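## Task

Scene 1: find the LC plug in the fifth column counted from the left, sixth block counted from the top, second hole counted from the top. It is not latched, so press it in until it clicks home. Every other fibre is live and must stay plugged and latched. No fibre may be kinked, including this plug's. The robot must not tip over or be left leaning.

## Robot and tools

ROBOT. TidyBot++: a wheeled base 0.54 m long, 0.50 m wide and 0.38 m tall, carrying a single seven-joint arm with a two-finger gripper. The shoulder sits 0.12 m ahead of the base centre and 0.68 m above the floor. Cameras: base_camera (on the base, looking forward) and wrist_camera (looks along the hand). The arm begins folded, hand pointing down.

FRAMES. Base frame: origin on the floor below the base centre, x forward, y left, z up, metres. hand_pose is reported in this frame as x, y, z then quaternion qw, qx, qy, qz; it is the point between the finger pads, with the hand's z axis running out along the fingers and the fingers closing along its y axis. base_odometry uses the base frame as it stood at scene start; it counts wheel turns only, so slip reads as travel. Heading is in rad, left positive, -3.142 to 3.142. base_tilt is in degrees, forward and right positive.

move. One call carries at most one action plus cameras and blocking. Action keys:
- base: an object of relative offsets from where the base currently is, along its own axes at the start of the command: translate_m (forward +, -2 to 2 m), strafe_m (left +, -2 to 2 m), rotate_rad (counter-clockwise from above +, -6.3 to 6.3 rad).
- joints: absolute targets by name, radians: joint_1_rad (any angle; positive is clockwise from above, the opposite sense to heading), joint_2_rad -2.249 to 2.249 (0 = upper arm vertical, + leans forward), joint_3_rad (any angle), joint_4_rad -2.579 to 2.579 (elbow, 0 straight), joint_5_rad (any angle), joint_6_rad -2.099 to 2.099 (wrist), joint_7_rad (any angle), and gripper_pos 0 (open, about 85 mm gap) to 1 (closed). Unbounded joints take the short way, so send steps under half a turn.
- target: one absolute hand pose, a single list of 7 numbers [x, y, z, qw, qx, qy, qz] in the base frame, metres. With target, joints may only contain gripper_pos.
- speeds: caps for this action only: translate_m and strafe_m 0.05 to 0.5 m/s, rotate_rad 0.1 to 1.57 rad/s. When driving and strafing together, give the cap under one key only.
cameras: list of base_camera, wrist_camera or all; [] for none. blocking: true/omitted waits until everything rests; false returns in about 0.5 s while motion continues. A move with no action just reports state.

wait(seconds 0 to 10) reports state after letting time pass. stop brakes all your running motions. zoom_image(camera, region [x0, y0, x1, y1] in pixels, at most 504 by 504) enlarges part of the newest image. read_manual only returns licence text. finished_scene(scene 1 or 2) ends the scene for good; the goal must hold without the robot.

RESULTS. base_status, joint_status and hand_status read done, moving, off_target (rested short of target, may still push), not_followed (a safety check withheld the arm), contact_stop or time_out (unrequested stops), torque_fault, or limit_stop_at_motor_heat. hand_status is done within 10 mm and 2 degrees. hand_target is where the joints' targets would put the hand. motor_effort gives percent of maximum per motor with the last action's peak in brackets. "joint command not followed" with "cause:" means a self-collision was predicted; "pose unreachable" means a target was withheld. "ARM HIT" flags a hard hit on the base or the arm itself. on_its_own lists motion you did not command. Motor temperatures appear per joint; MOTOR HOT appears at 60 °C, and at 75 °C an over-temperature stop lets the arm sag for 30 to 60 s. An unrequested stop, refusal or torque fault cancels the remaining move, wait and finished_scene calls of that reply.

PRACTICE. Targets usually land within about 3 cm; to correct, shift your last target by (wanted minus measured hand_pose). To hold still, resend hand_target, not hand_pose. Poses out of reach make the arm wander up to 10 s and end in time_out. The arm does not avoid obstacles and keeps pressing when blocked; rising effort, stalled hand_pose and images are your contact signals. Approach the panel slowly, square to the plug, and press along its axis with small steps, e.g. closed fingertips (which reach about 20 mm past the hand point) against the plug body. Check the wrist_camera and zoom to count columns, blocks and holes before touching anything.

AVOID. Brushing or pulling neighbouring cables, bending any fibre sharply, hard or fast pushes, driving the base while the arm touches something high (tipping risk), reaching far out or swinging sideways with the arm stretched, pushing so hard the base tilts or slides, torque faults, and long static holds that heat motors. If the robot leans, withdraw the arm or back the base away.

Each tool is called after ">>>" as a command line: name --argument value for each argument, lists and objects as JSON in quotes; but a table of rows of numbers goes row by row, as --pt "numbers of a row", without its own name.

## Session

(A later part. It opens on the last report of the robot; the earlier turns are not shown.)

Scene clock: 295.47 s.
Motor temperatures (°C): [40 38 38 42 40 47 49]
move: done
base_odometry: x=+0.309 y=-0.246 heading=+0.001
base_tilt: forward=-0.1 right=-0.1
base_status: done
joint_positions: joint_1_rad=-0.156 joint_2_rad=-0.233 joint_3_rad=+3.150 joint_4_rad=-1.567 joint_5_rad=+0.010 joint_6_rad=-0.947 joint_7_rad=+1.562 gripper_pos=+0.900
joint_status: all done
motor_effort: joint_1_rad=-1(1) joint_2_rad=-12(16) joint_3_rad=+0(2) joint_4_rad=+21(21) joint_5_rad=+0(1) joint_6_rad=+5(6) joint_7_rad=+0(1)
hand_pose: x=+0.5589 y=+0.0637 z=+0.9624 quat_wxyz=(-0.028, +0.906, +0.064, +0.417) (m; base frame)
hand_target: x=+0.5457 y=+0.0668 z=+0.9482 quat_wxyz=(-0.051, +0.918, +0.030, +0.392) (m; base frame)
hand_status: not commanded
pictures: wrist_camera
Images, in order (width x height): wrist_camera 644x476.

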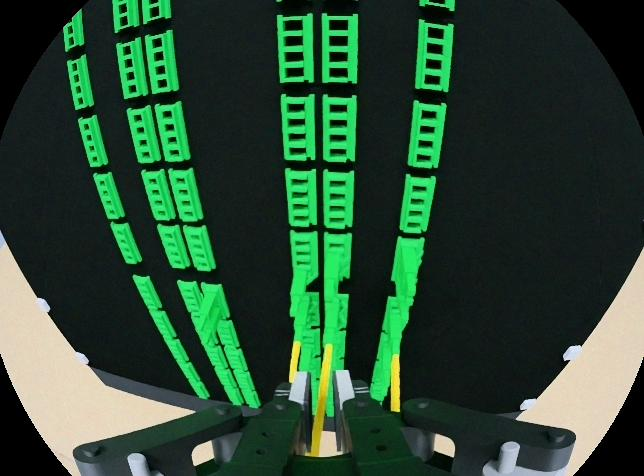

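>>> move --cameras '["wrist_camera"]'

>>> zoom_image --camera "wrist_camera" --region '[262, 300, 382, 420]'

Scene clock: 304.47 s.
Motor temperatures (°C): [40 38 38 42 40 47 49]
base_odometry: x=+0.309 y=-0.246 heading=+0.001
base_tilt: forward=-0.2 right=-0.1
base_status: done
joint_positions: joint_1_rad=-0.156 joint_2_rad=-0.233 joint_3_rad=+3.150 joint_4_rad=-1.567 joint_5_rad=+0.010 joint_6_rad=-0.947 joint_7_rad=+1.562 gripper_pos=+0.900
joint_status: all done
motor_effort: joint_1_rad=+0(1) joint_2_rad=-12(16) joint_3_rad=-1(2) joint_4_rad=+20(21) joint_5_rad=+0(1) joint_6_rad=+6(6) joint_7_rad=+1(1)
hand_pose: x=+0.5589 y=+0.0637 z=+0.9624 quat_wxyz=(-0.028, +0.906, +0.064, +0.417) (m; base frame)
hand_target: x=+0.5457 y=+0.0668 z=+0.9482 quat_wxyz=(-0.051, +0.918, +0.030, +0.392) (m; base frame)
hand_status: not commanded
pictures: wrist_camera
Images, in order (width x height): wrist_camera 644x476.

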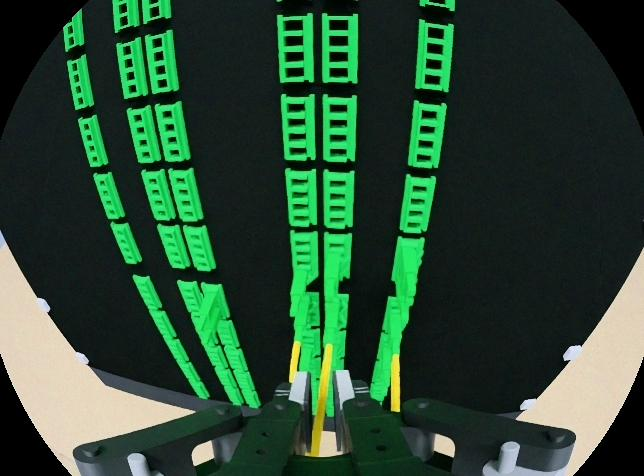

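Scaled by 4.200.

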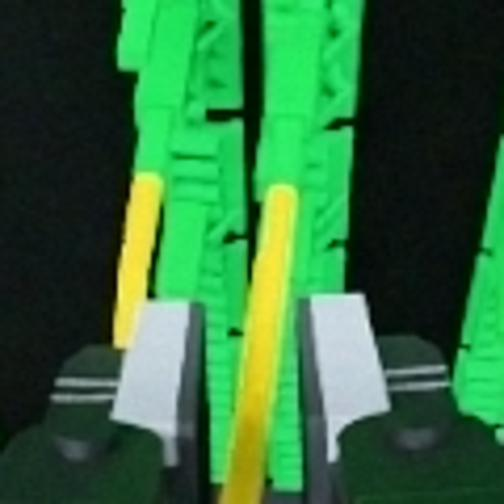

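>>> move --base '{"translate_m": 0.009}' --speeds '{"translate_m": 0.05}' --cameras '["wrist_camera"]'

>>> zoom_image --camera "wrist_camera" --region '[262, 300, 382, 420]'

Scene clock: 328.90 s.
Motor temperatures (°C): [40 38 38 42 40 47 49]
move: done
base_odometry: x=+0.318 y=-0.247 heading=+0.001
base_tilt: forward=-0.1 right=-0.1
base_status: done
joint_positions: joint_1_rad=-0.156 joint_2_rad=-0.232 joint_3_rad=+3.149 joint_4_rad=-1.567 joint_5_rad=+0.010 joint_6_rad=-0.947 joint_7_rad=+1.562 gripper_pos=+0.900
joint_status: not commanded
motor_effort: joint_1_rad=-1(1) joint_2_rad=-13(15) joint_3_rad=+0(2) joint_4_rad=+20(21) joint_5_rad=+1(2) joint_6_rad=+5(7) joint_7_rad=+0(1)
hand_pose: x=+0.5591 y=+0.0639 z=+0.9619 quat_wxyz=(-0.028, +0.907, +0.064, +0.416) (m; base frame)
hand_target: x=+0.5457 y=+0.0668 z=+0.9482 quat_wxyz=(-0.051, +0.918, +0.030, +0.392) (m; base frame)
hand_status: not commanded
pictures: wrist_camera
Images, in order (width x height): wrist_camera 644x476.

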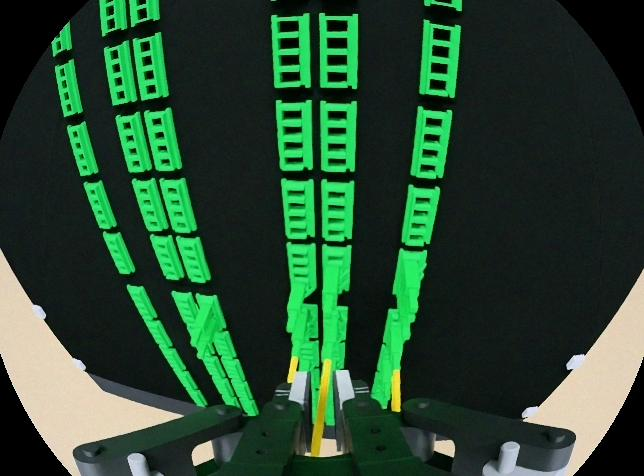

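Scaled by 4.200.

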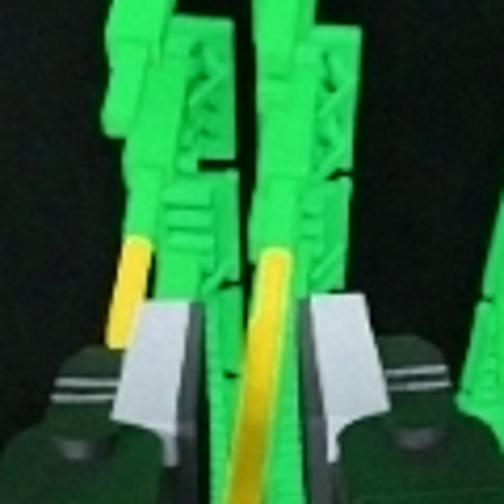

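>>> move --base '{"translate_m": 0.008}' --speeds '{"translate_m": 0.05}' --joints '{"joint_4_rad": -1.591}' --cameras '["wrist_camera"]'

>>> zoom_image --camera "wrist_camera" --region '[262, 300, 382, 420]'

Scene clock: 337.50 s.
Motor temperatures (°C): [40 38 38 42 40 47 49]
move: done
base_odometry: x=+0.326 y=-0.247 heading=+0.001
base_tilt: forward=-0.2 right=-0.1
base_status: done
joint_positions: joint_1_rad=-0.156 joint_2_rad=-0.232 joint_3_rad=+3.149 joint_4_rad=-1.574 joint_5_rad=+0.010 joint_6_rad=-0.947 joint_7_rad=+1.562 gripper_pos=+0.900
joint_status: all done
motor_effort: joint_1_rad=+0(1) joint_2_rad=-12(17) joint_3_rad=+1(1) joint_4_rad=+20(21) joint_5_rad=+0(1) joint_6_rad=+5(6) joint_7_rad=+0(1)
hand_pose: x=+0.5584 y=+0.0638 z=+0.9576 quat_wxyz=(-0.028, +0.908, +0.064, +0.412) (m; base frame)
hand_target: x=+0.5441 y=+0.0665 z=+0.9424 quat_wxyz=(-0.051, +0.920, +0.030, +0.386) (m; base frame)
hand_status: not commanded
pictures: wrist_camera
Images, in order (width x height): wrist_camera 644x476.

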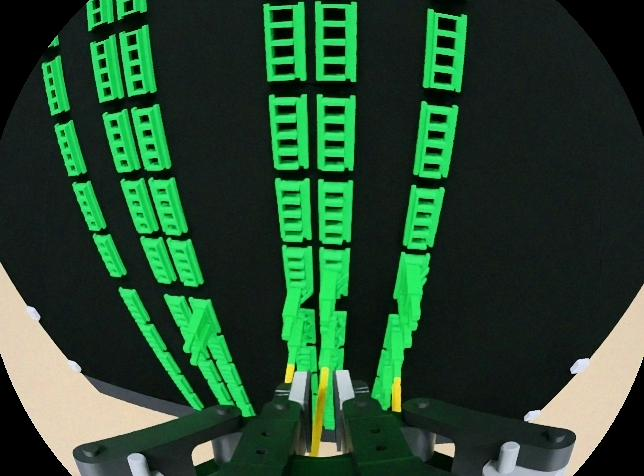

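Scaled by 4.200.

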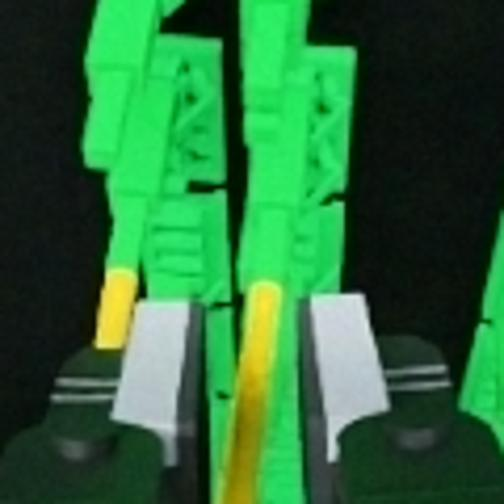

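>>> move --base '{"translate_m": 0.007}' --speeds '{"translate_m": 0.05}' --joints '{"joint_4_rad": -1.6}' --cameras '["wrist_camera"]'

>>> zoom_image --camera "wrist_camera" --region '[262, 300, 382, 420]'

Scene clock: 340.73 s.
Motor temperatures (°C): [40 38 38 42 40 47 49]
move: done
base_odometry: x=+0.334 y=-0.247 heading=+0.001
base_tilt: forward=-0.2 right=-0.1
base_status: done
joint_positions: joint_1_rad=-0.155 joint_2_rad=-0.232 joint_3_rad=+3.149 joint_4_rad=-1.581 joint_5_rad=+0.010 joint_6_rad=-0.947 joint_7_rad=+1.562 gripper_pos=+0.900
joint_status: all done
motor_effort: joint_1_rad=-1(1) joint_2_rad=-12(16) joint_3_rad=+0(2) joint_4_rad=+20(21) joint_5_rad=+0(1) joint_6_rad=+6(6) joint_7_rad=+0(1)
hand_pose: x=+0.5573 y=+0.0637 z=+0.9542 quat_wxyz=(-0.028, +0.910, +0.064, +0.409) (m; base frame)
hand_target: x=+0.5427 y=+0.0663 z=+0.9376 quat_wxyz=(-0.050, +0.922, +0.030, +0.382) (m; base frame)
hand_status: not commanded
pictures: wrist_camera
Images, in order (width x height): wrist_camera 644x476.

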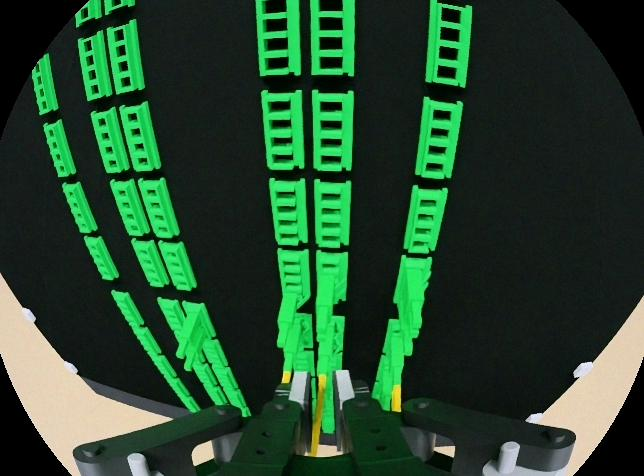

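Scaled by 4.200.

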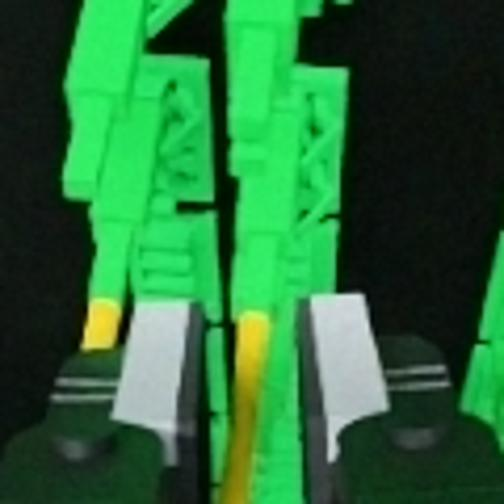

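>>> move --base '{"translate_m": 0.005}' --speeds '{"translate_m": 0.05}' --joints '{"joint_4_rad": -1.611}' --cameras '["wrist_camera"]'

>>> zoom_image --camera "wrist_camera" --region '[262, 300, 382, 420]'

Scene clock: 344.87 s.
Motor temperatures (°C): [40 38 38 42 40 47 49]
move: done
base_odometry: x=+0.339 y=-0.247 heading=+0.001
base_tilt: forward=-0.1 right=-0.1
base_status: done
joint_positions: joint_1_rad=-0.155 joint_2_rad=-0.234 joint_3_rad=+3.149 joint_4_rad=-1.590 joint_5_rad=+0.009 joint_6_rad=-0.947 joint_7_rad=+1.562 gripper_pos=+0.900
joint_status: all done
motor_effort: joint_1_rad=-1(2) joint_2_rad=-12(15) joint_3_rad=+0(2) joint_4_rad=+20(20) joint_5_rad=+0(1) joint_6_rad=+5(6) joint_7_rad=+0(1)
hand_pose: x=+0.5557 y=+0.0635 z=+0.9500 quat_wxyz=(-0.028, +0.911, +0.064, +0.406) (m; base frame)
hand_target: x=+0.5410 y=+0.0661 z=+0.9318 quat_wxyz=(-0.050, +0.924, +0.030, +0.377) (m; base frame)
hand_status: not commanded
pictures: wrist_camera
Images, in order (width x height): wrist_camera 644x476.

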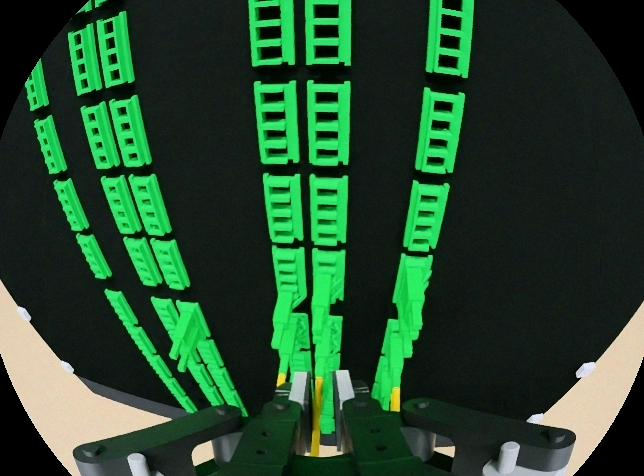

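Scaled by 4.200.

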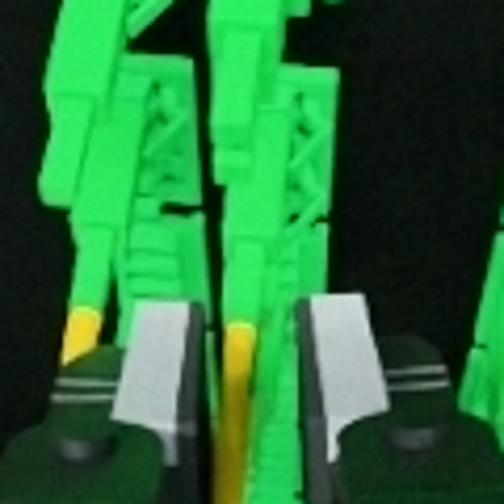

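>>> move --base '{"strafe_m": 0.0012}' --speeds '{"strafe_m": 0.05}' --cameras '["base_camera", "wrist_camera"]'

>>> zoom_image --camera "wrist_camera" --region '[282, 330, 362, 410]'

Scene clock: 355.83 s.
Motor temperatures (°C): [40 38 38 42 40 47 49]
move: done
base_odometry: x=+0.339 y=-0.246 heading=+0.000
base_tilt: forward=-0.2 right=-0.1
base_status: done
joint_positions: joint_1_rad=-0.154 joint_2_rad=-0.234 joint_3_rad=+3.149 joint_4_rad=-1.590 joint_5_rad=+0.008 joint_6_rad=-0.947 joint_7_rad=+1.562 gripper_pos=+0.900
joint_status: not commanded
motor_effort: joint_1_rad=+0(2) joint_2_rad=-12(12) joint_3_rad=+1(3) joint_4_rad=+20(21) joint_5_rad=+0(1) joint_6_rad=+5(6) joint_7_rad=+0(1)
hand_pose: x=+0.5556 y=+0.0635 z=+0.9497 quat_wxyz=(-0.028, +0.911, +0.064, +0.406) (m; base frame)
hand_target: x=+0.5410 y=+0.0661 z=+0.9318 quat_wxyz=(-0.050, +0.924, +0.030, +0.377) (m; base frame)
hand_status: not commanded
pictures: base_camera, wrist_camera
Images, in order (width x height): base_camera 644x364, wrist_camera 644x476.

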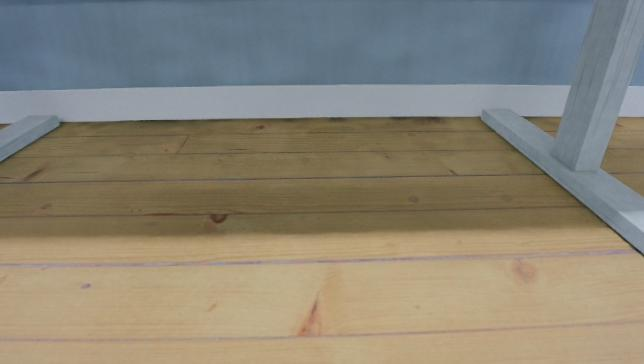

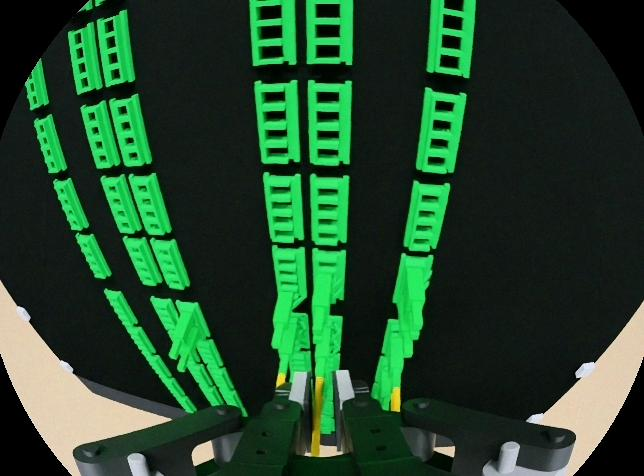

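Scaled by 6.300.

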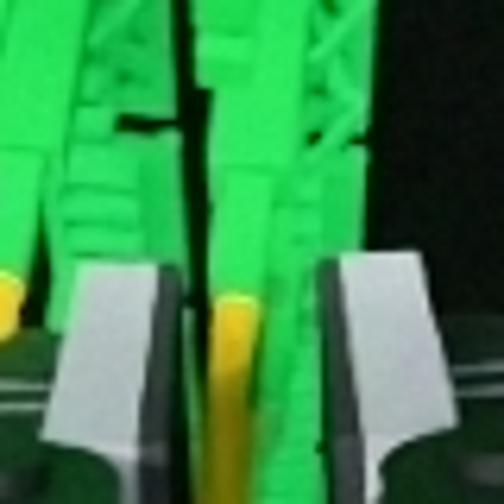

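>>> move --base '{"translate_m": 0.004, "strafe_m": 0.0015}' --speeds '{"translate_m": 0.05}' --joints '{"joint_4_rad": -1.619}' --cameras '["wrist_camera"]'

>>> zoom_image --camera "wrist_camera" --region '[282, 330, 362, 410]'

Scene clock: 364.07 s.
Motor temperatures (°C): [40 38 38 42 40 47 49]
move: done
base_odometry: x=+0.343 y=-0.245 heading=+0.000
base_tilt: forward=-0.1 right=-0.1
base_status: done
joint_positions: joint_1_rad=-0.151 joint_2_rad=-0.235 joint_3_rad=+3.148 joint_4_rad=-1.597 joint_5_rad=+0.008 joint_6_rad=-0.948 joint_7_rad=+1.562 gripper_pos=+0.900
joint_status: all done
motor_effort: joint_1_rad=+0(2) joint_2_rad=-12(15) joint_3_rad=+0(2) joint_4_rad=+19(20) joint_5_rad=+0(2) joint_6_rad=+4(6) joint_7_rad=+0(1)
hand_pose: x=+0.5541 y=+0.0624 z=+0.9467 quat_wxyz=(-0.028, +0.913, +0.063, +0.403) (m; base frame)
hand_target: x=+0.5398 y=+0.0659 z=+0.9276 quat_wxyz=(-0.049, +0.926, +0.030, +0.374) (m; base frame)
hand_status: not commanded
pictures: wrist_camera
Images, in order (width x height): wrist_camera 644x476.

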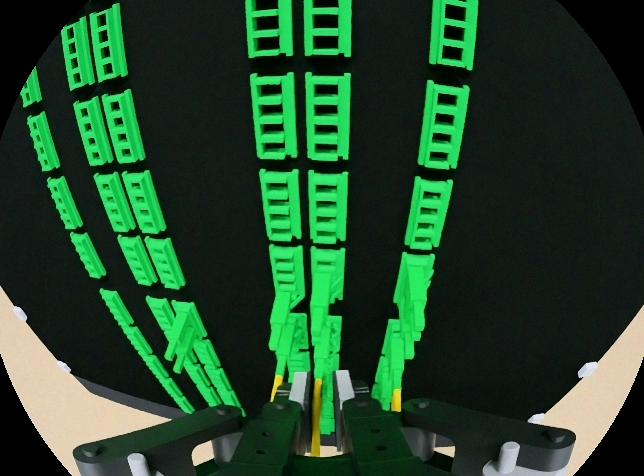

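Scaled by 6.300.

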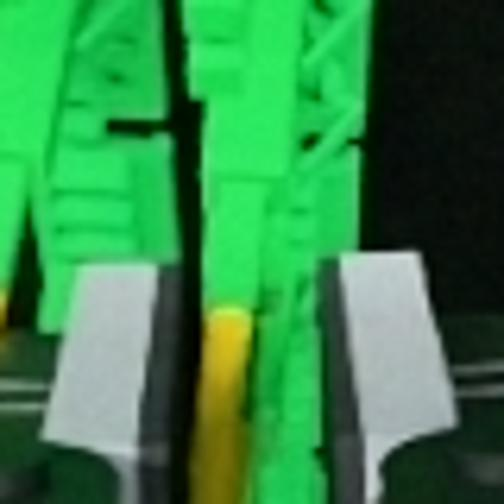

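>>> zoom_image --camera "wrist_camera" --region '[302, 350, 342, 390]'

>>> zoom_image --camera "wrist_camera" --region '[270, 270, 370, 370]'

Scaled by 12.600.

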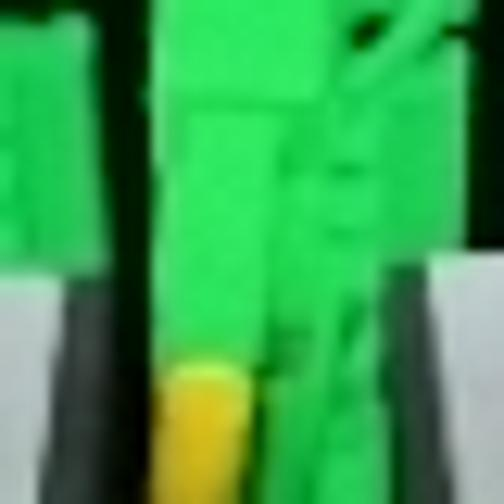

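Scaled by 5.040.

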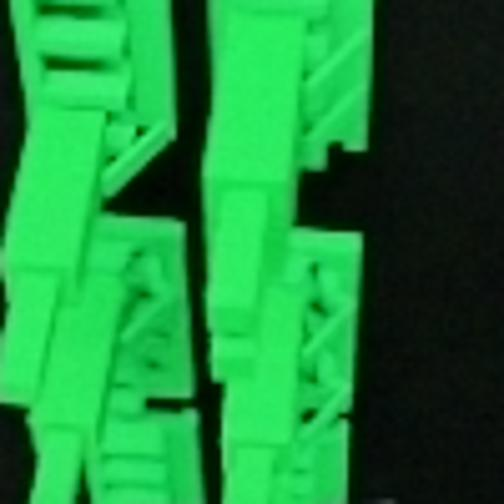

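>>> zoom_image --camera "wrist_camera" --region '[308, 356, 336, 384]'

Scaled by 18.000.

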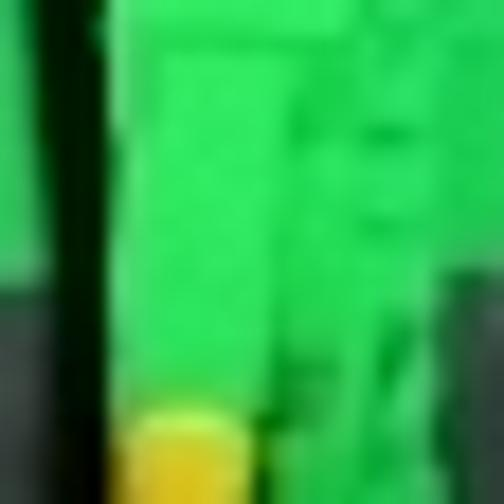

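>>> move --base '{"translate_m": -0.006}' --speeds '{"translate_m": 0.05}' --cameras '[]'

>>> move --joints '{"joint_1_rad": -0.170}' --cameras '["wrist_camera"]'

>>> zoom_image --camera "wrist_camera" --region '[282, 330, 362, 410]'

Scene clock: 389.63 s.
Motor temperatures (°C): [40 38 38 42 40 47 49]
move: done
base_odometry: x=+0.337 y=-0.245 heading=+0.000
base_tilt: forward=-0.1 right=-0.1
base_status: done
joint_positions: joint_1_rad=-0.151 joint_2_rad=-0.236 joint_3_rad=+3.148 joint_4_rad=-1.598 joint_5_rad=+0.008 joint_6_rad=-0.949 joint_7_rad=+1.562 gripper_pos=+0.900
joint_status: not commanded
motor_effort: joint_1_rad=+0(1) joint_2_rad=-12(17) joint_3_rad=+0(1) joint_4_rad=+20(21) joint_5_rad=+0(1) joint_6_rad=+6(6) joint_7_rad=+1(1)
hand_pose: x=+0.5536 y=+0.0623 z=+0.9460 quat_wxyz=(-0.028, +0.913, +0.063, +0.402) (m; base frame)
hand_target: x=+0.5398 y=+0.0659 z=+0.9276 quat_wxyz=(-0.049, +0.926, +0.030, +0.374) (m; base frame)
hand_status: not commanded
pictures: none
No camera images: "cameras" was empty.

Scene clock: 390.27 s.
Motor temperatures (°C): [40 38 38 42 40 47 49]
move: done
base_odometry: x=+0.337 y=-0.245 heading=+0.000
base_tilt: forward=-0.1 right=-0.1
base_status: not commanded
joint_positions: joint_1_rad=-0.156 joint_2_rad=-0.236 joint_3_rad=+3.150 joint_4_rad=-1.598 joint_5_rad=+0.008 joint_6_rad=-0.949 joint_7_rad=+1.562 gripper_pos=+0.900
joint_status: all done
motor_effort: joint_1_rad=-1(4) joint_2_rad=-12(12) joint_3_rad=-1(4) joint_4_rad=+20(20) joint_5_rad=+0(3) joint_6_rad=+5(6) joint_7_rad=+0(1)
hand_pose: x=+0.5534 y=+0.0635 z=+0.9460 quat_wxyz=(-0.029, +0.913, +0.064, +0.402) (m; base frame)
hand_target: x=+0.5376 y=+0.0785 z=+0.9276 quat_wxyz=(-0.055, +0.925, +0.044, +0.373) (m; base frame)
hand_status: not commanded
pictures: wrist_camera
Images, in order (width x height): wrist_camera 644x476.

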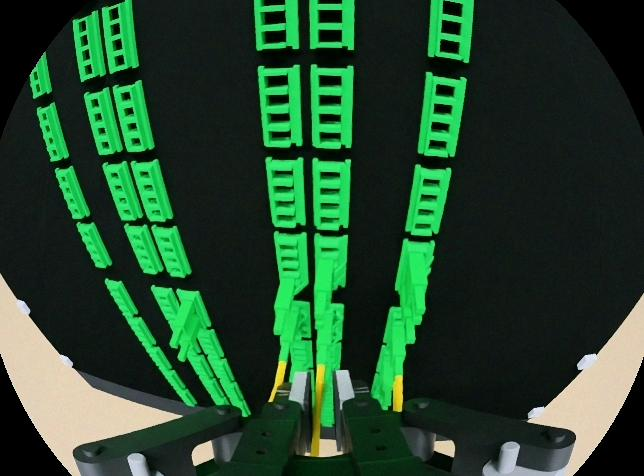

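Scaled by 6.300.

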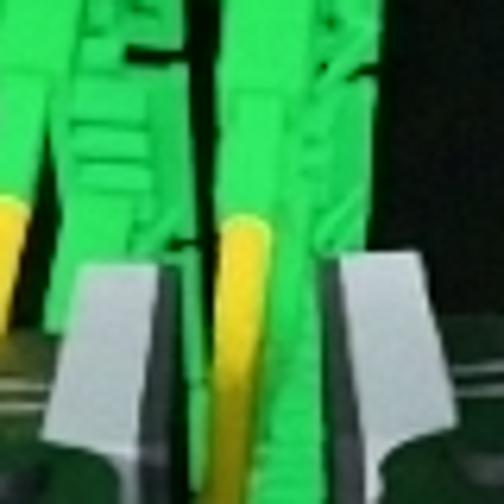

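>>> move --joints '{"gripper_pos": 0.94}' --cameras '["wrist_camera"]'

>>> zoom_image --camera "wrist_camera" --region '[282, 330, 362, 410]'

Scene clock: 399.57 s.
Motor temperatures (°C): [40 38 38 42 40 47 49]
move: done
base_odometry: x=+0.337 y=-0.245 heading=+0.000
base_tilt: forward=-0.1 right=-0.1
base_status: not commanded
joint_positions: joint_1_rad=-0.156 joint_2_rad=-0.236 joint_3_rad=+3.149 joint_4_rad=-1.599 joint_5_rad=+0.007 joint_6_rad=-0.949 joint_7_rad=+1.562 gripper_pos=+0.940
joint_status: all done
motor_effort: joint_1_rad=-1(1) joint_2_rad=-12(12) joint_3_rad=+0(1) joint_4_rad=+20(21) joint_5_rad=+0(1) joint_6_rad=+5(6) joint_7_rad=+0(1)
hand_pose: x=+0.5532 y=+0.0643 z=+0.9457 quat_wxyz=(-0.029, +0.913, +0.065, +0.402) (m; base frame)
hand_target: x=+0.5376 y=+0.0785 z=+0.9276 quat_wxyz=(-0.055, +0.925, +0.044, +0.373) (m; base frame)
hand_status: not commanded
pictures: wrist_camera
Images, in order (width x height): wrist_camera 644x476.

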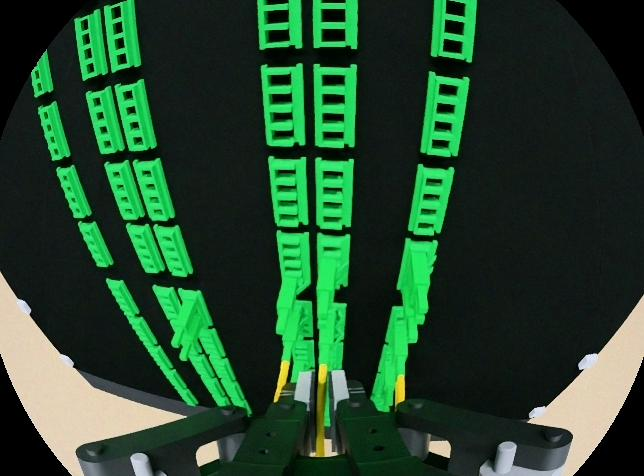

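Scaled by 6.300.

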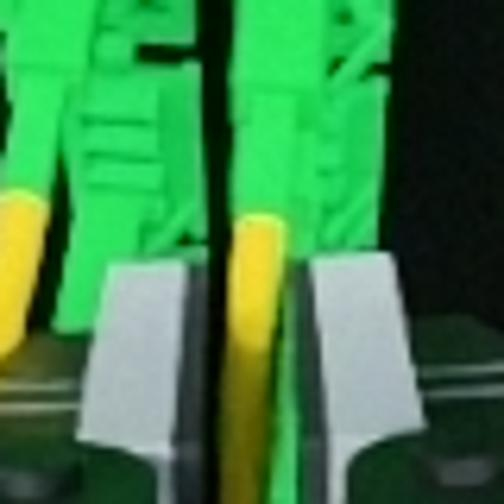

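>>> move --base '{"strafe_m": -0.001}' --speeds '{"strafe_m": 0.05}' --joints '{"gripper_pos": 0.95}' --cameras '["wrist_camera"]'

>>> zoom_image --camera "wrist_camera" --region '[282, 330, 362, 410]'

Scene clock: 409.67 s.
Motor temperatures (°C): [40 37 38 42 40 47 49]
move: done
base_odometry: x=+0.337 y=-0.246 heading=+0.000
base_tilt: forward=-0.1 right=-0.1
base_status: done
joint_positions: joint_1_rad=-0.157 joint_2_rad=-0.236 joint_3_rad=+3.149 joint_4_rad=-1.599 joint_5_rad=+0.007 joint_6_rad=-0.949 joint_7_rad=+1.562 gripper_pos=+0.950
joint_status: all done
motor_effort: joint_1_rad=-1(2) joint_2_rad=-11(13) joint_3_rad=-2(3) joint_4_rad=+20(20) joint_5_rad=+0(1) joint_6_rad=+5(6) joint_7_rad=+0(1)
hand_pose: x=+0.5531 y=+0.0647 z=+0.9457 quat_wxyz=(-0.029, +0.913, +0.065, +0.402) (m; base frame)
hand_target: x=+0.5376 y=+0.0785 z=+0.9276 quat_wxyz=(-0.055, +0.925, +0.044, +0.373) (m; base frame)
hand_status: not commanded
pictures: wrist_camera
Images, in order (width x height): wrist_camera 644x476.

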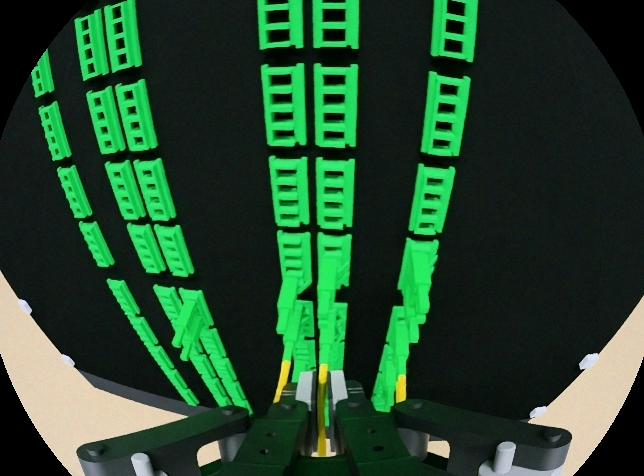

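Scaled by 6.300.

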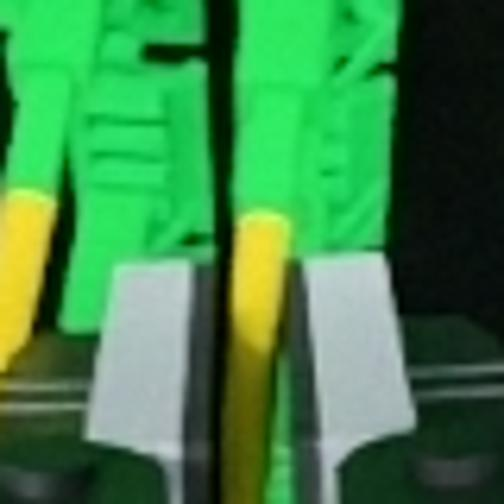

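>>> move --joints '{"joint_1_rad": -0.137}' --cameras '["wrist_camera"]'

>>> zoom_image --camera "wrist_camera" --region '[282, 330, 362, 410]'

Scene clock: 412.97 s.
Motor temperatures (°C): [40 37 38 42 40 47 49]
move: done
base_odometry: x=+0.337 y=-0.246 heading=+0.000
base_tilt: forward=-0.1 right=-0.1
base_status: not commanded
joint_positions: joint_1_rad=-0.148 joint_2_rad=-0.236 joint_3_rad=+3.147 joint_4_rad=-1.599 joint_5_rad=+0.005 joint_6_rad=-0.949 joint_7_rad=+1.562 gripper_pos=+0.950
joint_status: all done
motor_effort: joint_1_rad=+0(1) joint_2_rad=-12(12) joint_3_rad=+1(1) joint_4_rad=+19(21) joint_5_rad=+1(2) joint_6_rad=+5(6) joint_7_rad=+0(1)
hand_pose: x=+0.5535 y=+0.0621 z=+0.9456 quat_wxyz=(-0.029, +0.913, +0.062, +0.402) (m; base frame)
hand_target: x=+0.5400 y=+0.0647 z=+0.9276 quat_wxyz=(-0.049, +0.926, +0.029, +0.374) (m; base frame)
hand_status: not commanded
pictures: wrist_camera
Images, in order (width x height): wrist_camera 644x476.

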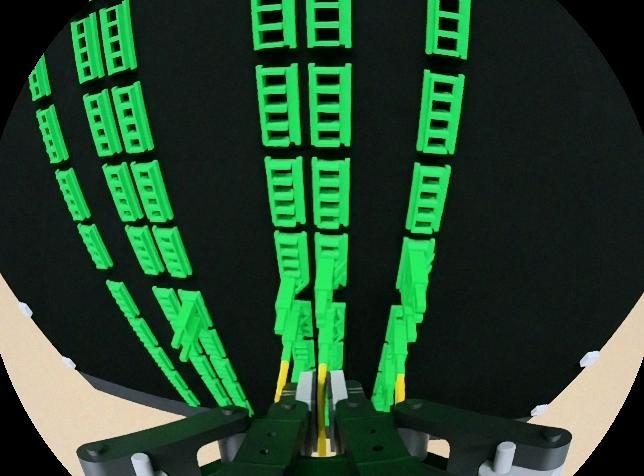

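Scaled by 6.300.

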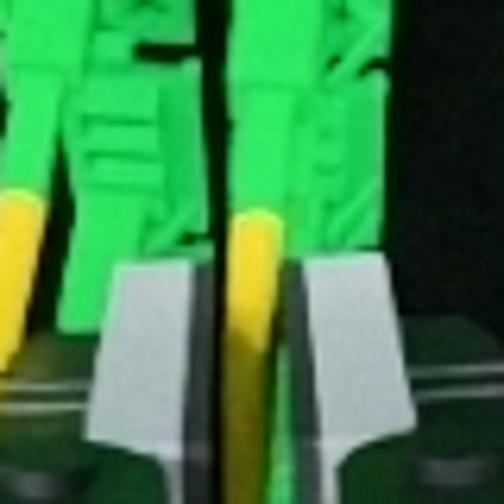

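>>> move --base '{"translate_m": -0.012}' --speeds '{"translate_m": 0.08}' --joints '{"gripper_pos": 0.91}' --cameras '[]'

>>> move --base '{"translate_m": -0.012}' --speeds '{"translate_m": 0.1}' --joints '{"joint_4_rad": -1.565}' --cameras '[]'

>>> move --base '{"translate_m": -0.006}' --speeds '{"translate_m": 0.1}' --joints '{"joint_4_rad": -1.535}' --cameras '["wrist_camera"]'

Scene clock: 429.47 s.
Motor temperatures (°C): [40 37 38 42 40 47 49]
move: done
base_odometry: x=+0.325 y=-0.246 heading=+0.000
base_tilt: forward=-0.1 right=-0.1
base_status: done
joint_positions: joint_1_rad=-0.148 joint_2_rad=-0.239 joint_3_rad=+3.147 joint_4_rad=-1.600 joint_5_rad=+0.005 joint_6_rad=-0.951 joint_7_rad=+1.562 gripper_pos=+0.910
joint_status: all done
motor_effort: joint_1_rad=+0(1) joint_2_rad=-12(16) joint_3_rad=+0(2) joint_4_rad=+20(21) joint_5_rad=+0(1) joint_6_rad=+5(6) joint_7_rad=+0(1)
hand_pose: x=+0.5522 y=+0.0620 z=+0.9464 quat_wxyz=(-0.029, +0.913, +0.062, +0.403) (m; base frame)
hand_target: x=+0.5400 y=+0.0647 z=+0.9276 quat_wxyz=(-0.049, +0.926, +0.029, +0.374) (m; base frame)
hand_status: not commanded
pictures: none
No camera images: "cameras" was empty.

Scene clock: 430.20 s.
Motor temperatures (°C): [40 37 38 42 40 47 49]
move: done
base_odometry: x=+0.313 y=-0.247 heading=+0.000
base_tilt: forward=-0.1 right=-0.1
base_status: done
joint_positions: joint_1_rad=-0.148 joint_2_rad=-0.240 joint_3_rad=+3.147 joint_4_rad=-1.583 joint_5_rad=+0.005 joint_6_rad=-0.952 joint_7_rad=+1.562 gripper_pos=+0.910
joint_status: all done
motor_effort: joint_1_rad=+0(1) joint_2_rad=-12(16) joint_3_rad=+0(1) joint_4_rad=+21(21) joint_5_rad=-1(1) joint_6_rad=+5(6) joint_7_rad=+0(1)
hand_pose: x=+0.5540 y=+0.0622 z=+0.9556 quat_wxyz=(-0.029, +0.910, +0.061, +0.410) (m; base frame)
hand_target: x=+0.5479 y=+0.0658 z=+0.9562 quat_wxyz=(-0.051, +0.915, +0.029, +0.398) (m; base frame)
hand_status: not commanded
pictures: none
No camera images: "cameras" was empty.

Scene clock: 430.87 s.
Motor temperatures (°C): [40 37 38 42 40 47 49]
move: done
base_odometry: x=+0.307 y=-0.247 heading=+0.000
base_tilt: forward=-0.1 right=-0.1
base_status: done
joint_positions: joint_1_rad=-0.148 joint_2_rad=-0.239 joint_3_rad=+3.147 joint_4_rad=-1.560 joint_5_rad=+0.005 joint_6_rad=-0.952 joint_7_rad=+1.562 gripper_pos=+0.910
joint_status: all done
motor_effort: joint_1_rad=+0(1) joint_2_rad=-12(16) joint_3_rad=+0(1) joint_4_rad=+20(22) joint_5_rad=-1(1) joint_6_rad=+6(7) joint_7_rad=+1(1)
hand_pose: x=+0.5572 y=+0.0627 z=+0.9677 quat_wxyz=(-0.030, +0.905, +0.061, +0.420) (m; base frame)
hand_target: x=+0.5517 y=+0.0663 z=+0.9723 quat_wxyz=(-0.053, +0.909, +0.029, +0.412) (m; base frame)
hand_status: not commanded
pictures: wrist_camera
Images, in order (width x height): wrist_camera 644x476.

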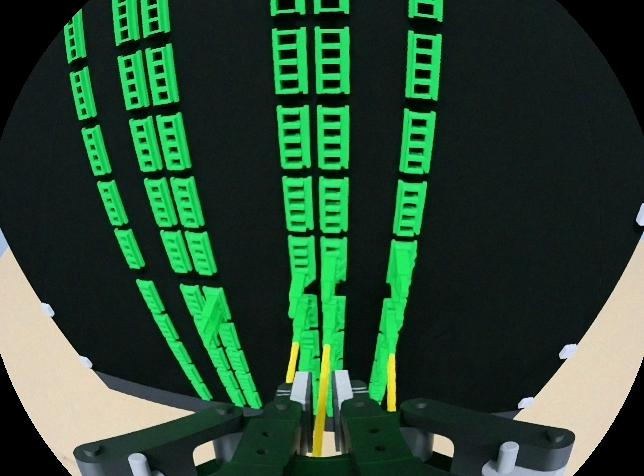

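>>> move --base '{"translate_m": -0.004}' --speeds '{"translate_m": 0.1}' --joints '{"joint_4_rad": -1.511}' --cameras '[]'

>>> move --base '{"strafe_m": 0.039}' --speeds '{"strafe_m": 0.15}' --joints '{"joint_1_rad": -0.045}' --cameras '["wrist_camera"]'

>>> zoom_image --camera "wrist_camera" --region '[262, 300, 382, 420]'

Scene clock: 434.37 s.
Motor temperatures (°C): [40 37 38 42 40 47 49]
move: done
base_odometry: x=+0.303 y=-0.247 heading=+0.000
base_tilt: forward=-0.2 right=-0.1
base_status: done
joint_positions: joint_1_rad=-0.148 joint_2_rad=-0.239 joint_3_rad=+3.147 joint_4_rad=-1.537 joint_5_rad=+0.005 joint_6_rad=-0.952 joint_7_rad=+1.562 gripper_pos=+0.910
joint_status: all done
motor_effort: joint_1_rad=+0(1) joint_2_rad=-12(16) joint_3_rad=+1(2) joint_4_rad=+20(22) joint_5_rad=+0(1) joint_6_rad=+6(7) joint_7_rad=+0(1)
hand_pose: x=+0.5600 y=+0.0631 z=+0.9795 quat_wxyz=(-0.031, +0.900, +0.061, +0.430) (m; base frame)
hand_target: x=+0.5543 y=+0.0666 z=+0.9852 quat_wxyz=(-0.054, +0.904, +0.029, +0.423) (m; base frame)
hand_status: not commanded
pictures: none
No camera images: "cameras" was empty.

Scene clock: 435.30 s.
Motor temperatures (°C): [40 37 38 42 40 47 49]
move: done
base_odometry: x=+0.303 y=-0.208 heading=-0.001
base_tilt: forward=-0.1 right=-0.1
base_status: done
joint_positions: joint_1_rad=-0.065 joint_2_rad=-0.239 joint_3_rad=+3.146 joint_4_rad=-1.537 joint_5_rad=+0.005 joint_6_rad=-0.952 joint_7_rad=+1.562 gripper_pos=+0.910
joint_status: all done
motor_effort: joint_1_rad=-1(1) joint_2_rad=-12(13) joint_3_rad=+0(2) joint_4_rad=+20(21) joint_5_rad=+0(1) joint_6_rad=+6(6) joint_7_rad=+0(1)
hand_pose: x=+0.5637 y=+0.0265 z=+0.9795 quat_wxyz=(-0.013, +0.902, +0.023, +0.431) (m; base frame)
hand_target: x=+0.5586 y=+0.0264 z=+0.9852 quat_wxyz=(-0.035, +0.904, -0.013, +0.425) (m; base frame)
hand_status: not commanded
pictures: wrist_camera
Images, in order (width x height): wrist_camera 644x476.

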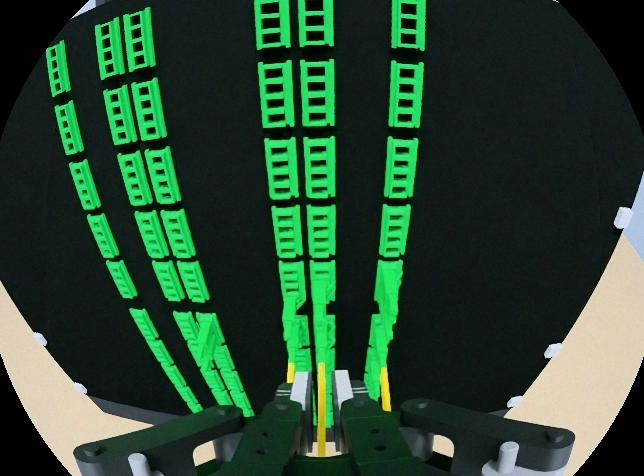

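Scaled by 4.200.

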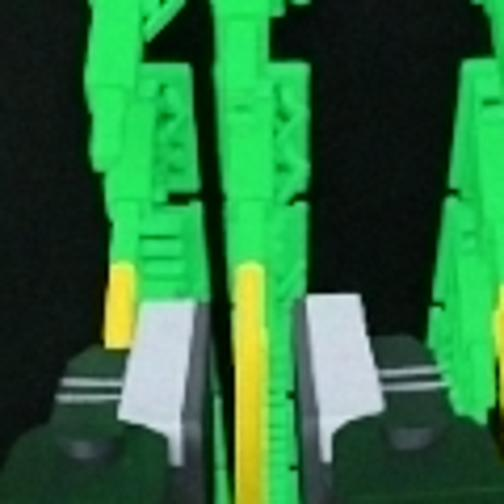

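>>> move --base '{"translate_m": 0.009}' --speeds '{"translate_m": 0.05}' --joints '{"joint_4_rad": -1.58}' --cameras '[]'

>>> move --base '{"translate_m": 0.008}' --speeds '{"translate_m": 0.05}' --joints '{"joint_4_rad": -1.6}' --cameras '["wrist_camera"]'

>>> zoom_image --camera "wrist_camera" --region '[282, 330, 362, 410]'

Scene clock: 440.03 s.
Motor temperatures (°C): [40 37 38 42 40 47 49]
move: done
base_odometry: x=+0.312 y=-0.208 heading=+0.000
base_tilt: forward=-0.2 right=-0.1
base_status: done
joint_positions: joint_1_rad=-0.064 joint_2_rad=-0.239 joint_3_rad=+3.146 joint_4_rad=-1.570 joint_5_rad=+0.005 joint_6_rad=-0.953 joint_7_rad=+1.562 gripper_pos=+0.910
joint_status: all done
motor_effort: joint_1_rad=+0(1) joint_2_rad=-12(14) joint_3_rad=-1(1) joint_4_rad=+20(22) joint_5_rad=+0(1) joint_6_rad=+5(7) joint_7_rad=+1(1)
hand_pose: x=+0.5596 y=+0.0261 z=+0.9616 quat_wxyz=(-0.012, +0.909, +0.024, +0.416) (m; base frame)
hand_target: x=+0.5501 y=+0.0260 z=+0.9482 quat_wxyz=(-0.033, +0.919, -0.014, +0.394) (m; base frame)
hand_status: not commanded
pictures: none
No camera images: "cameras" was empty.

Scene clock: 440.67 s.
Motor temperatures (°C): [40 37 38 42 40 47 49]
move: done
base_odometry: x=+0.320 y=-0.207 heading=+0.000
base_tilt: forward=-0.1 right=-0.1
base_status: done
joint_positions: joint_1_rad=-0.064 joint_2_rad=-0.237 joint_3_rad=+3.146 joint_4_rad=-1.584 joint_5_rad=+0.005 joint_6_rad=-0.953 joint_7_rad=+1.562 gripper_pos=+0.910
joint_status: all done
motor_effort: joint_1_rad=+0(1) joint_2_rad=-12(15) joint_3_rad=+1(1) joint_4_rad=+20(21) joint_5_rad=+0(1) joint_6_rad=+6(6) joint_7_rad=+1(1)
hand_pose: x=+0.5584 y=+0.0258 z=+0.9532 quat_wxyz=(-0.012, +0.912, +0.023, +0.408) (m; base frame)
hand_target: x=+0.5471 y=+0.0258 z=+0.9376 quat_wxyz=(-0.032, +0.923, -0.014, +0.384) (m; base frame)
hand_status: not commanded
pictures: wrist_camera
Images, in order (width x height): wrist_camera 644x476.

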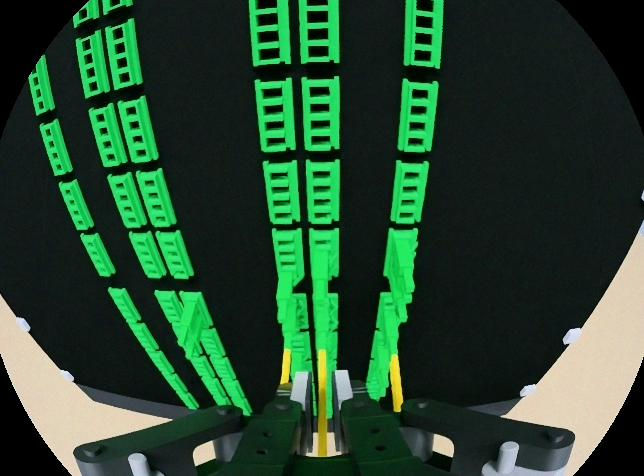

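Scaled by 6.300.

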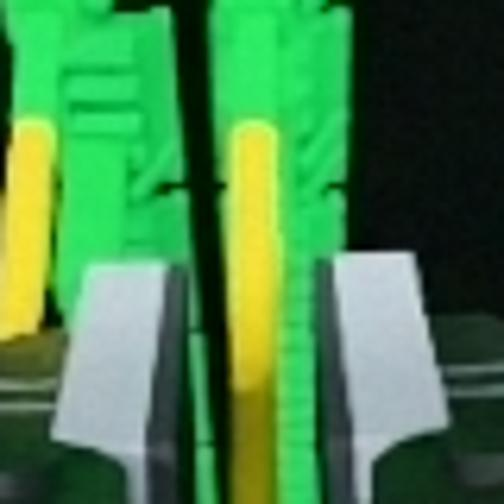

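>>> move --base '{"translate_m": 0.0105}' --speeds '{"translate_m": 0.05}' --joints '{"joint_4_rad": -1.616, "gripper_pos": 0.93}' --cameras '["wrist_camera"]'

>>> zoom_image --camera "wrist_camera" --region '[282, 330, 362, 410]'

Scene clock: 444.40 s.
Motor temperatures (°C): [40 37 38 42 40 47 49]
move: done
base_odometry: x=+0.331 y=-0.207 heading=+0.000
base_tilt: forward=-0.1 right=+0.0
base_status: done
joint_positions: joint_1_rad=-0.062 joint_2_rad=-0.235 joint_3_rad=+3.146 joint_4_rad=-1.598 joint_5_rad=+0.005 joint_6_rad=-0.953 joint_7_rad=+1.562 gripper_pos=+0.930
joint_status: all done
motor_effort: joint_1_rad=-1(1) joint_2_rad=-11(15) joint_3_rad=+0(2) joint_4_rad=+20(21) joint_5_rad=+0(1) joint_6_rad=+5(6) joint_7_rad=+0(1)
hand_pose: x=+0.5568 y=+0.0249 z=+0.9452 quat_wxyz=(-0.011, +0.915, +0.023, +0.402) (m; base frame)
hand_target: x=+0.5446 y=+0.0257 z=+0.9292 quat_wxyz=(-0.032, +0.926, -0.014, +0.377) (m; base frame)
hand_status: not commanded
pictures: wrist_camera
Images, in order (width x height): wrist_camera 644x476.

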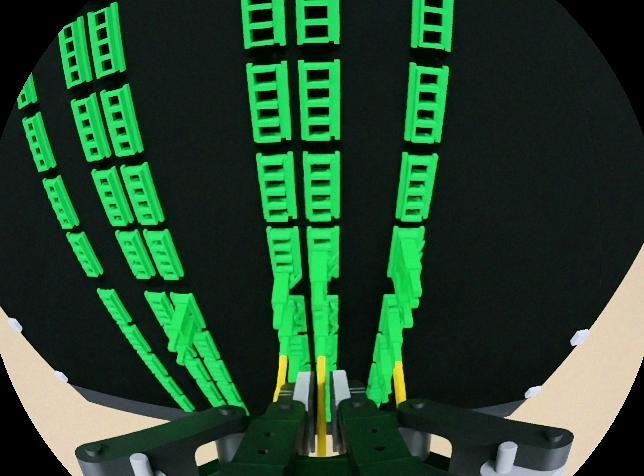

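Scaled by 6.300.

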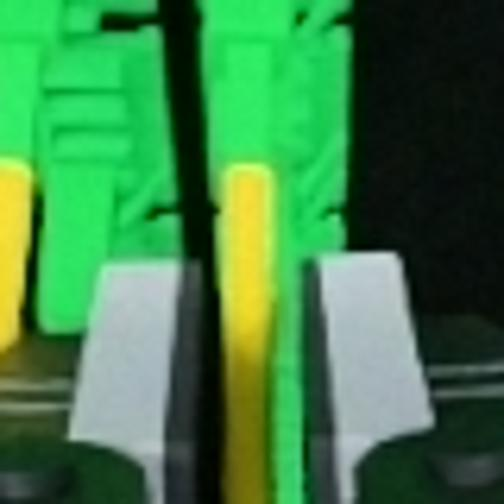

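>>> move --base '{"translate_m": 0.004}' --speeds '{"translate_m": 0.05}' --joints '{"gripper_pos": 0.95}' --cameras '["wrist_camera"]'

>>> zoom_image --camera "wrist_camera" --region '[292, 340, 352, 400]'

Scene clock: 449.87 s.
Motor temperatures (°C): [40 37 38 42 40 47 49]
move: done
base_odometry: x=+0.335 y=-0.207 heading=+0.001
base_tilt: forward=-0.2 right=-0.1
base_status: done
joint_positions: joint_1_rad=-0.061 joint_2_rad=-0.236 joint_3_rad=+3.146 joint_4_rad=-1.598 joint_5_rad=+0.005 joint_6_rad=-0.953 joint_7_rad=+1.562 gripper_pos=+0.950
joint_status: all done
motor_effort: joint_1_rad=-1(1) joint_2_rad=-12(16) joint_3_rad=+0(2) joint_4_rad=+20(21) joint_5_rad=+1(1) joint_6_rad=+5(6) joint_7_rad=+0(1)
hand_pose: x=+0.5567 y=+0.0246 z=+0.9452 quat_wxyz=(-0.011, +0.916, +0.022, +0.402) (m; base frame)
hand_target: x=+0.5446 y=+0.0257 z=+0.9292 quat_wxyz=(-0.032, +0.926, -0.014, +0.377) (m; base frame)
hand_status: not commanded
pictures: wrist_camera
Images, in order (width x height): wrist_camera 644x476.

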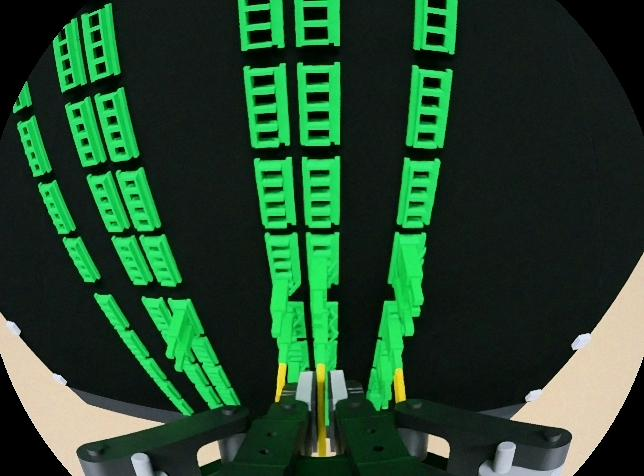

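Scaled by 8.400.

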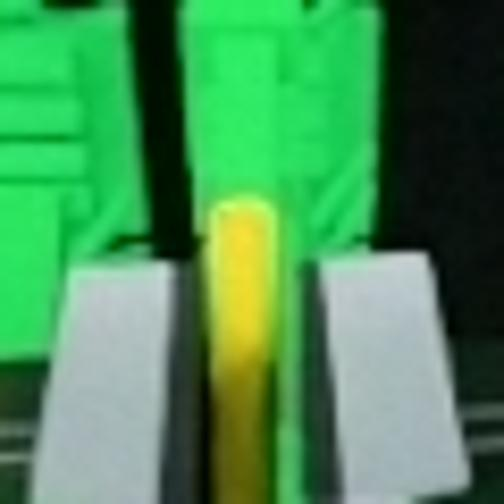

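>>> move --joints '{"gripper_pos": 0.962}' --cameras '["wrist_camera"]'

>>> zoom_image --camera "wrist_camera" --region '[292, 340, 352, 400]'

Scene clock: 451.93 s.
Motor temperatures (°C): [40 37 38 42 40 47 49]
move: done
base_odometry: x=+0.335 y=-0.207 heading=+0.001
base_tilt: forward=-0.1 right=+0.0
base_status: not commanded
joint_positions: joint_1_rad=-0.061 joint_2_rad=-0.236 joint_3_rad=+3.146 joint_4_rad=-1.598 joint_5_rad=+0.005 joint_6_rad=-0.953 joint_7_rad=+1.562 gripper_pos=+0.962
joint_status: all done
motor_effort: joint_1_rad=+0(1) joint_2_rad=-12(12) joint_3_rad=+0(1) joint_4_rad=+21(21) joint_5_rad=+1(1) joint_6_rad=+6(6) joint_7_rad=+0(1)
hand_pose: x=+0.5567 y=+0.0246 z=+0.9452 quat_wxyz=(-0.011, +0.916, +0.022, +0.402) (m; base frame)
hand_target: x=+0.5446 y=+0.0257 z=+0.9292 quat_wxyz=(-0.032, +0.926, -0.014, +0.377) (m; base frame)
hand_status: not commanded
pictures: wrist_camera
Images, in order (width x height): wrist_camera 644x476.

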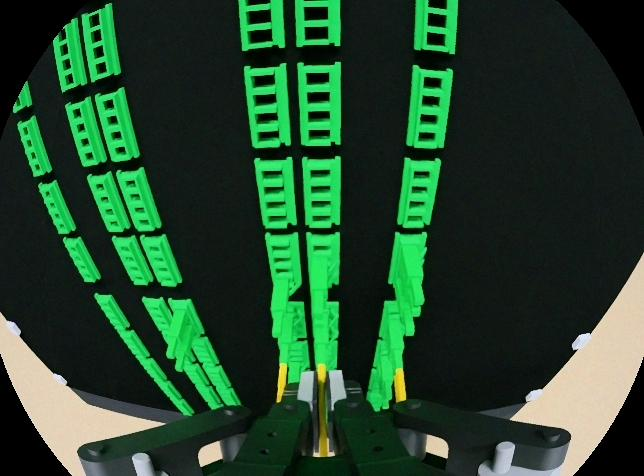

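Scaled by 8.400.

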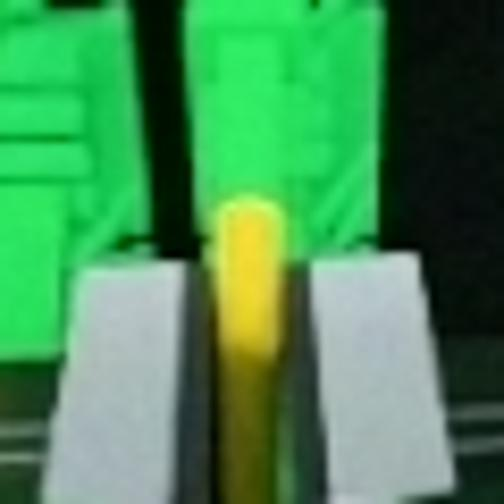

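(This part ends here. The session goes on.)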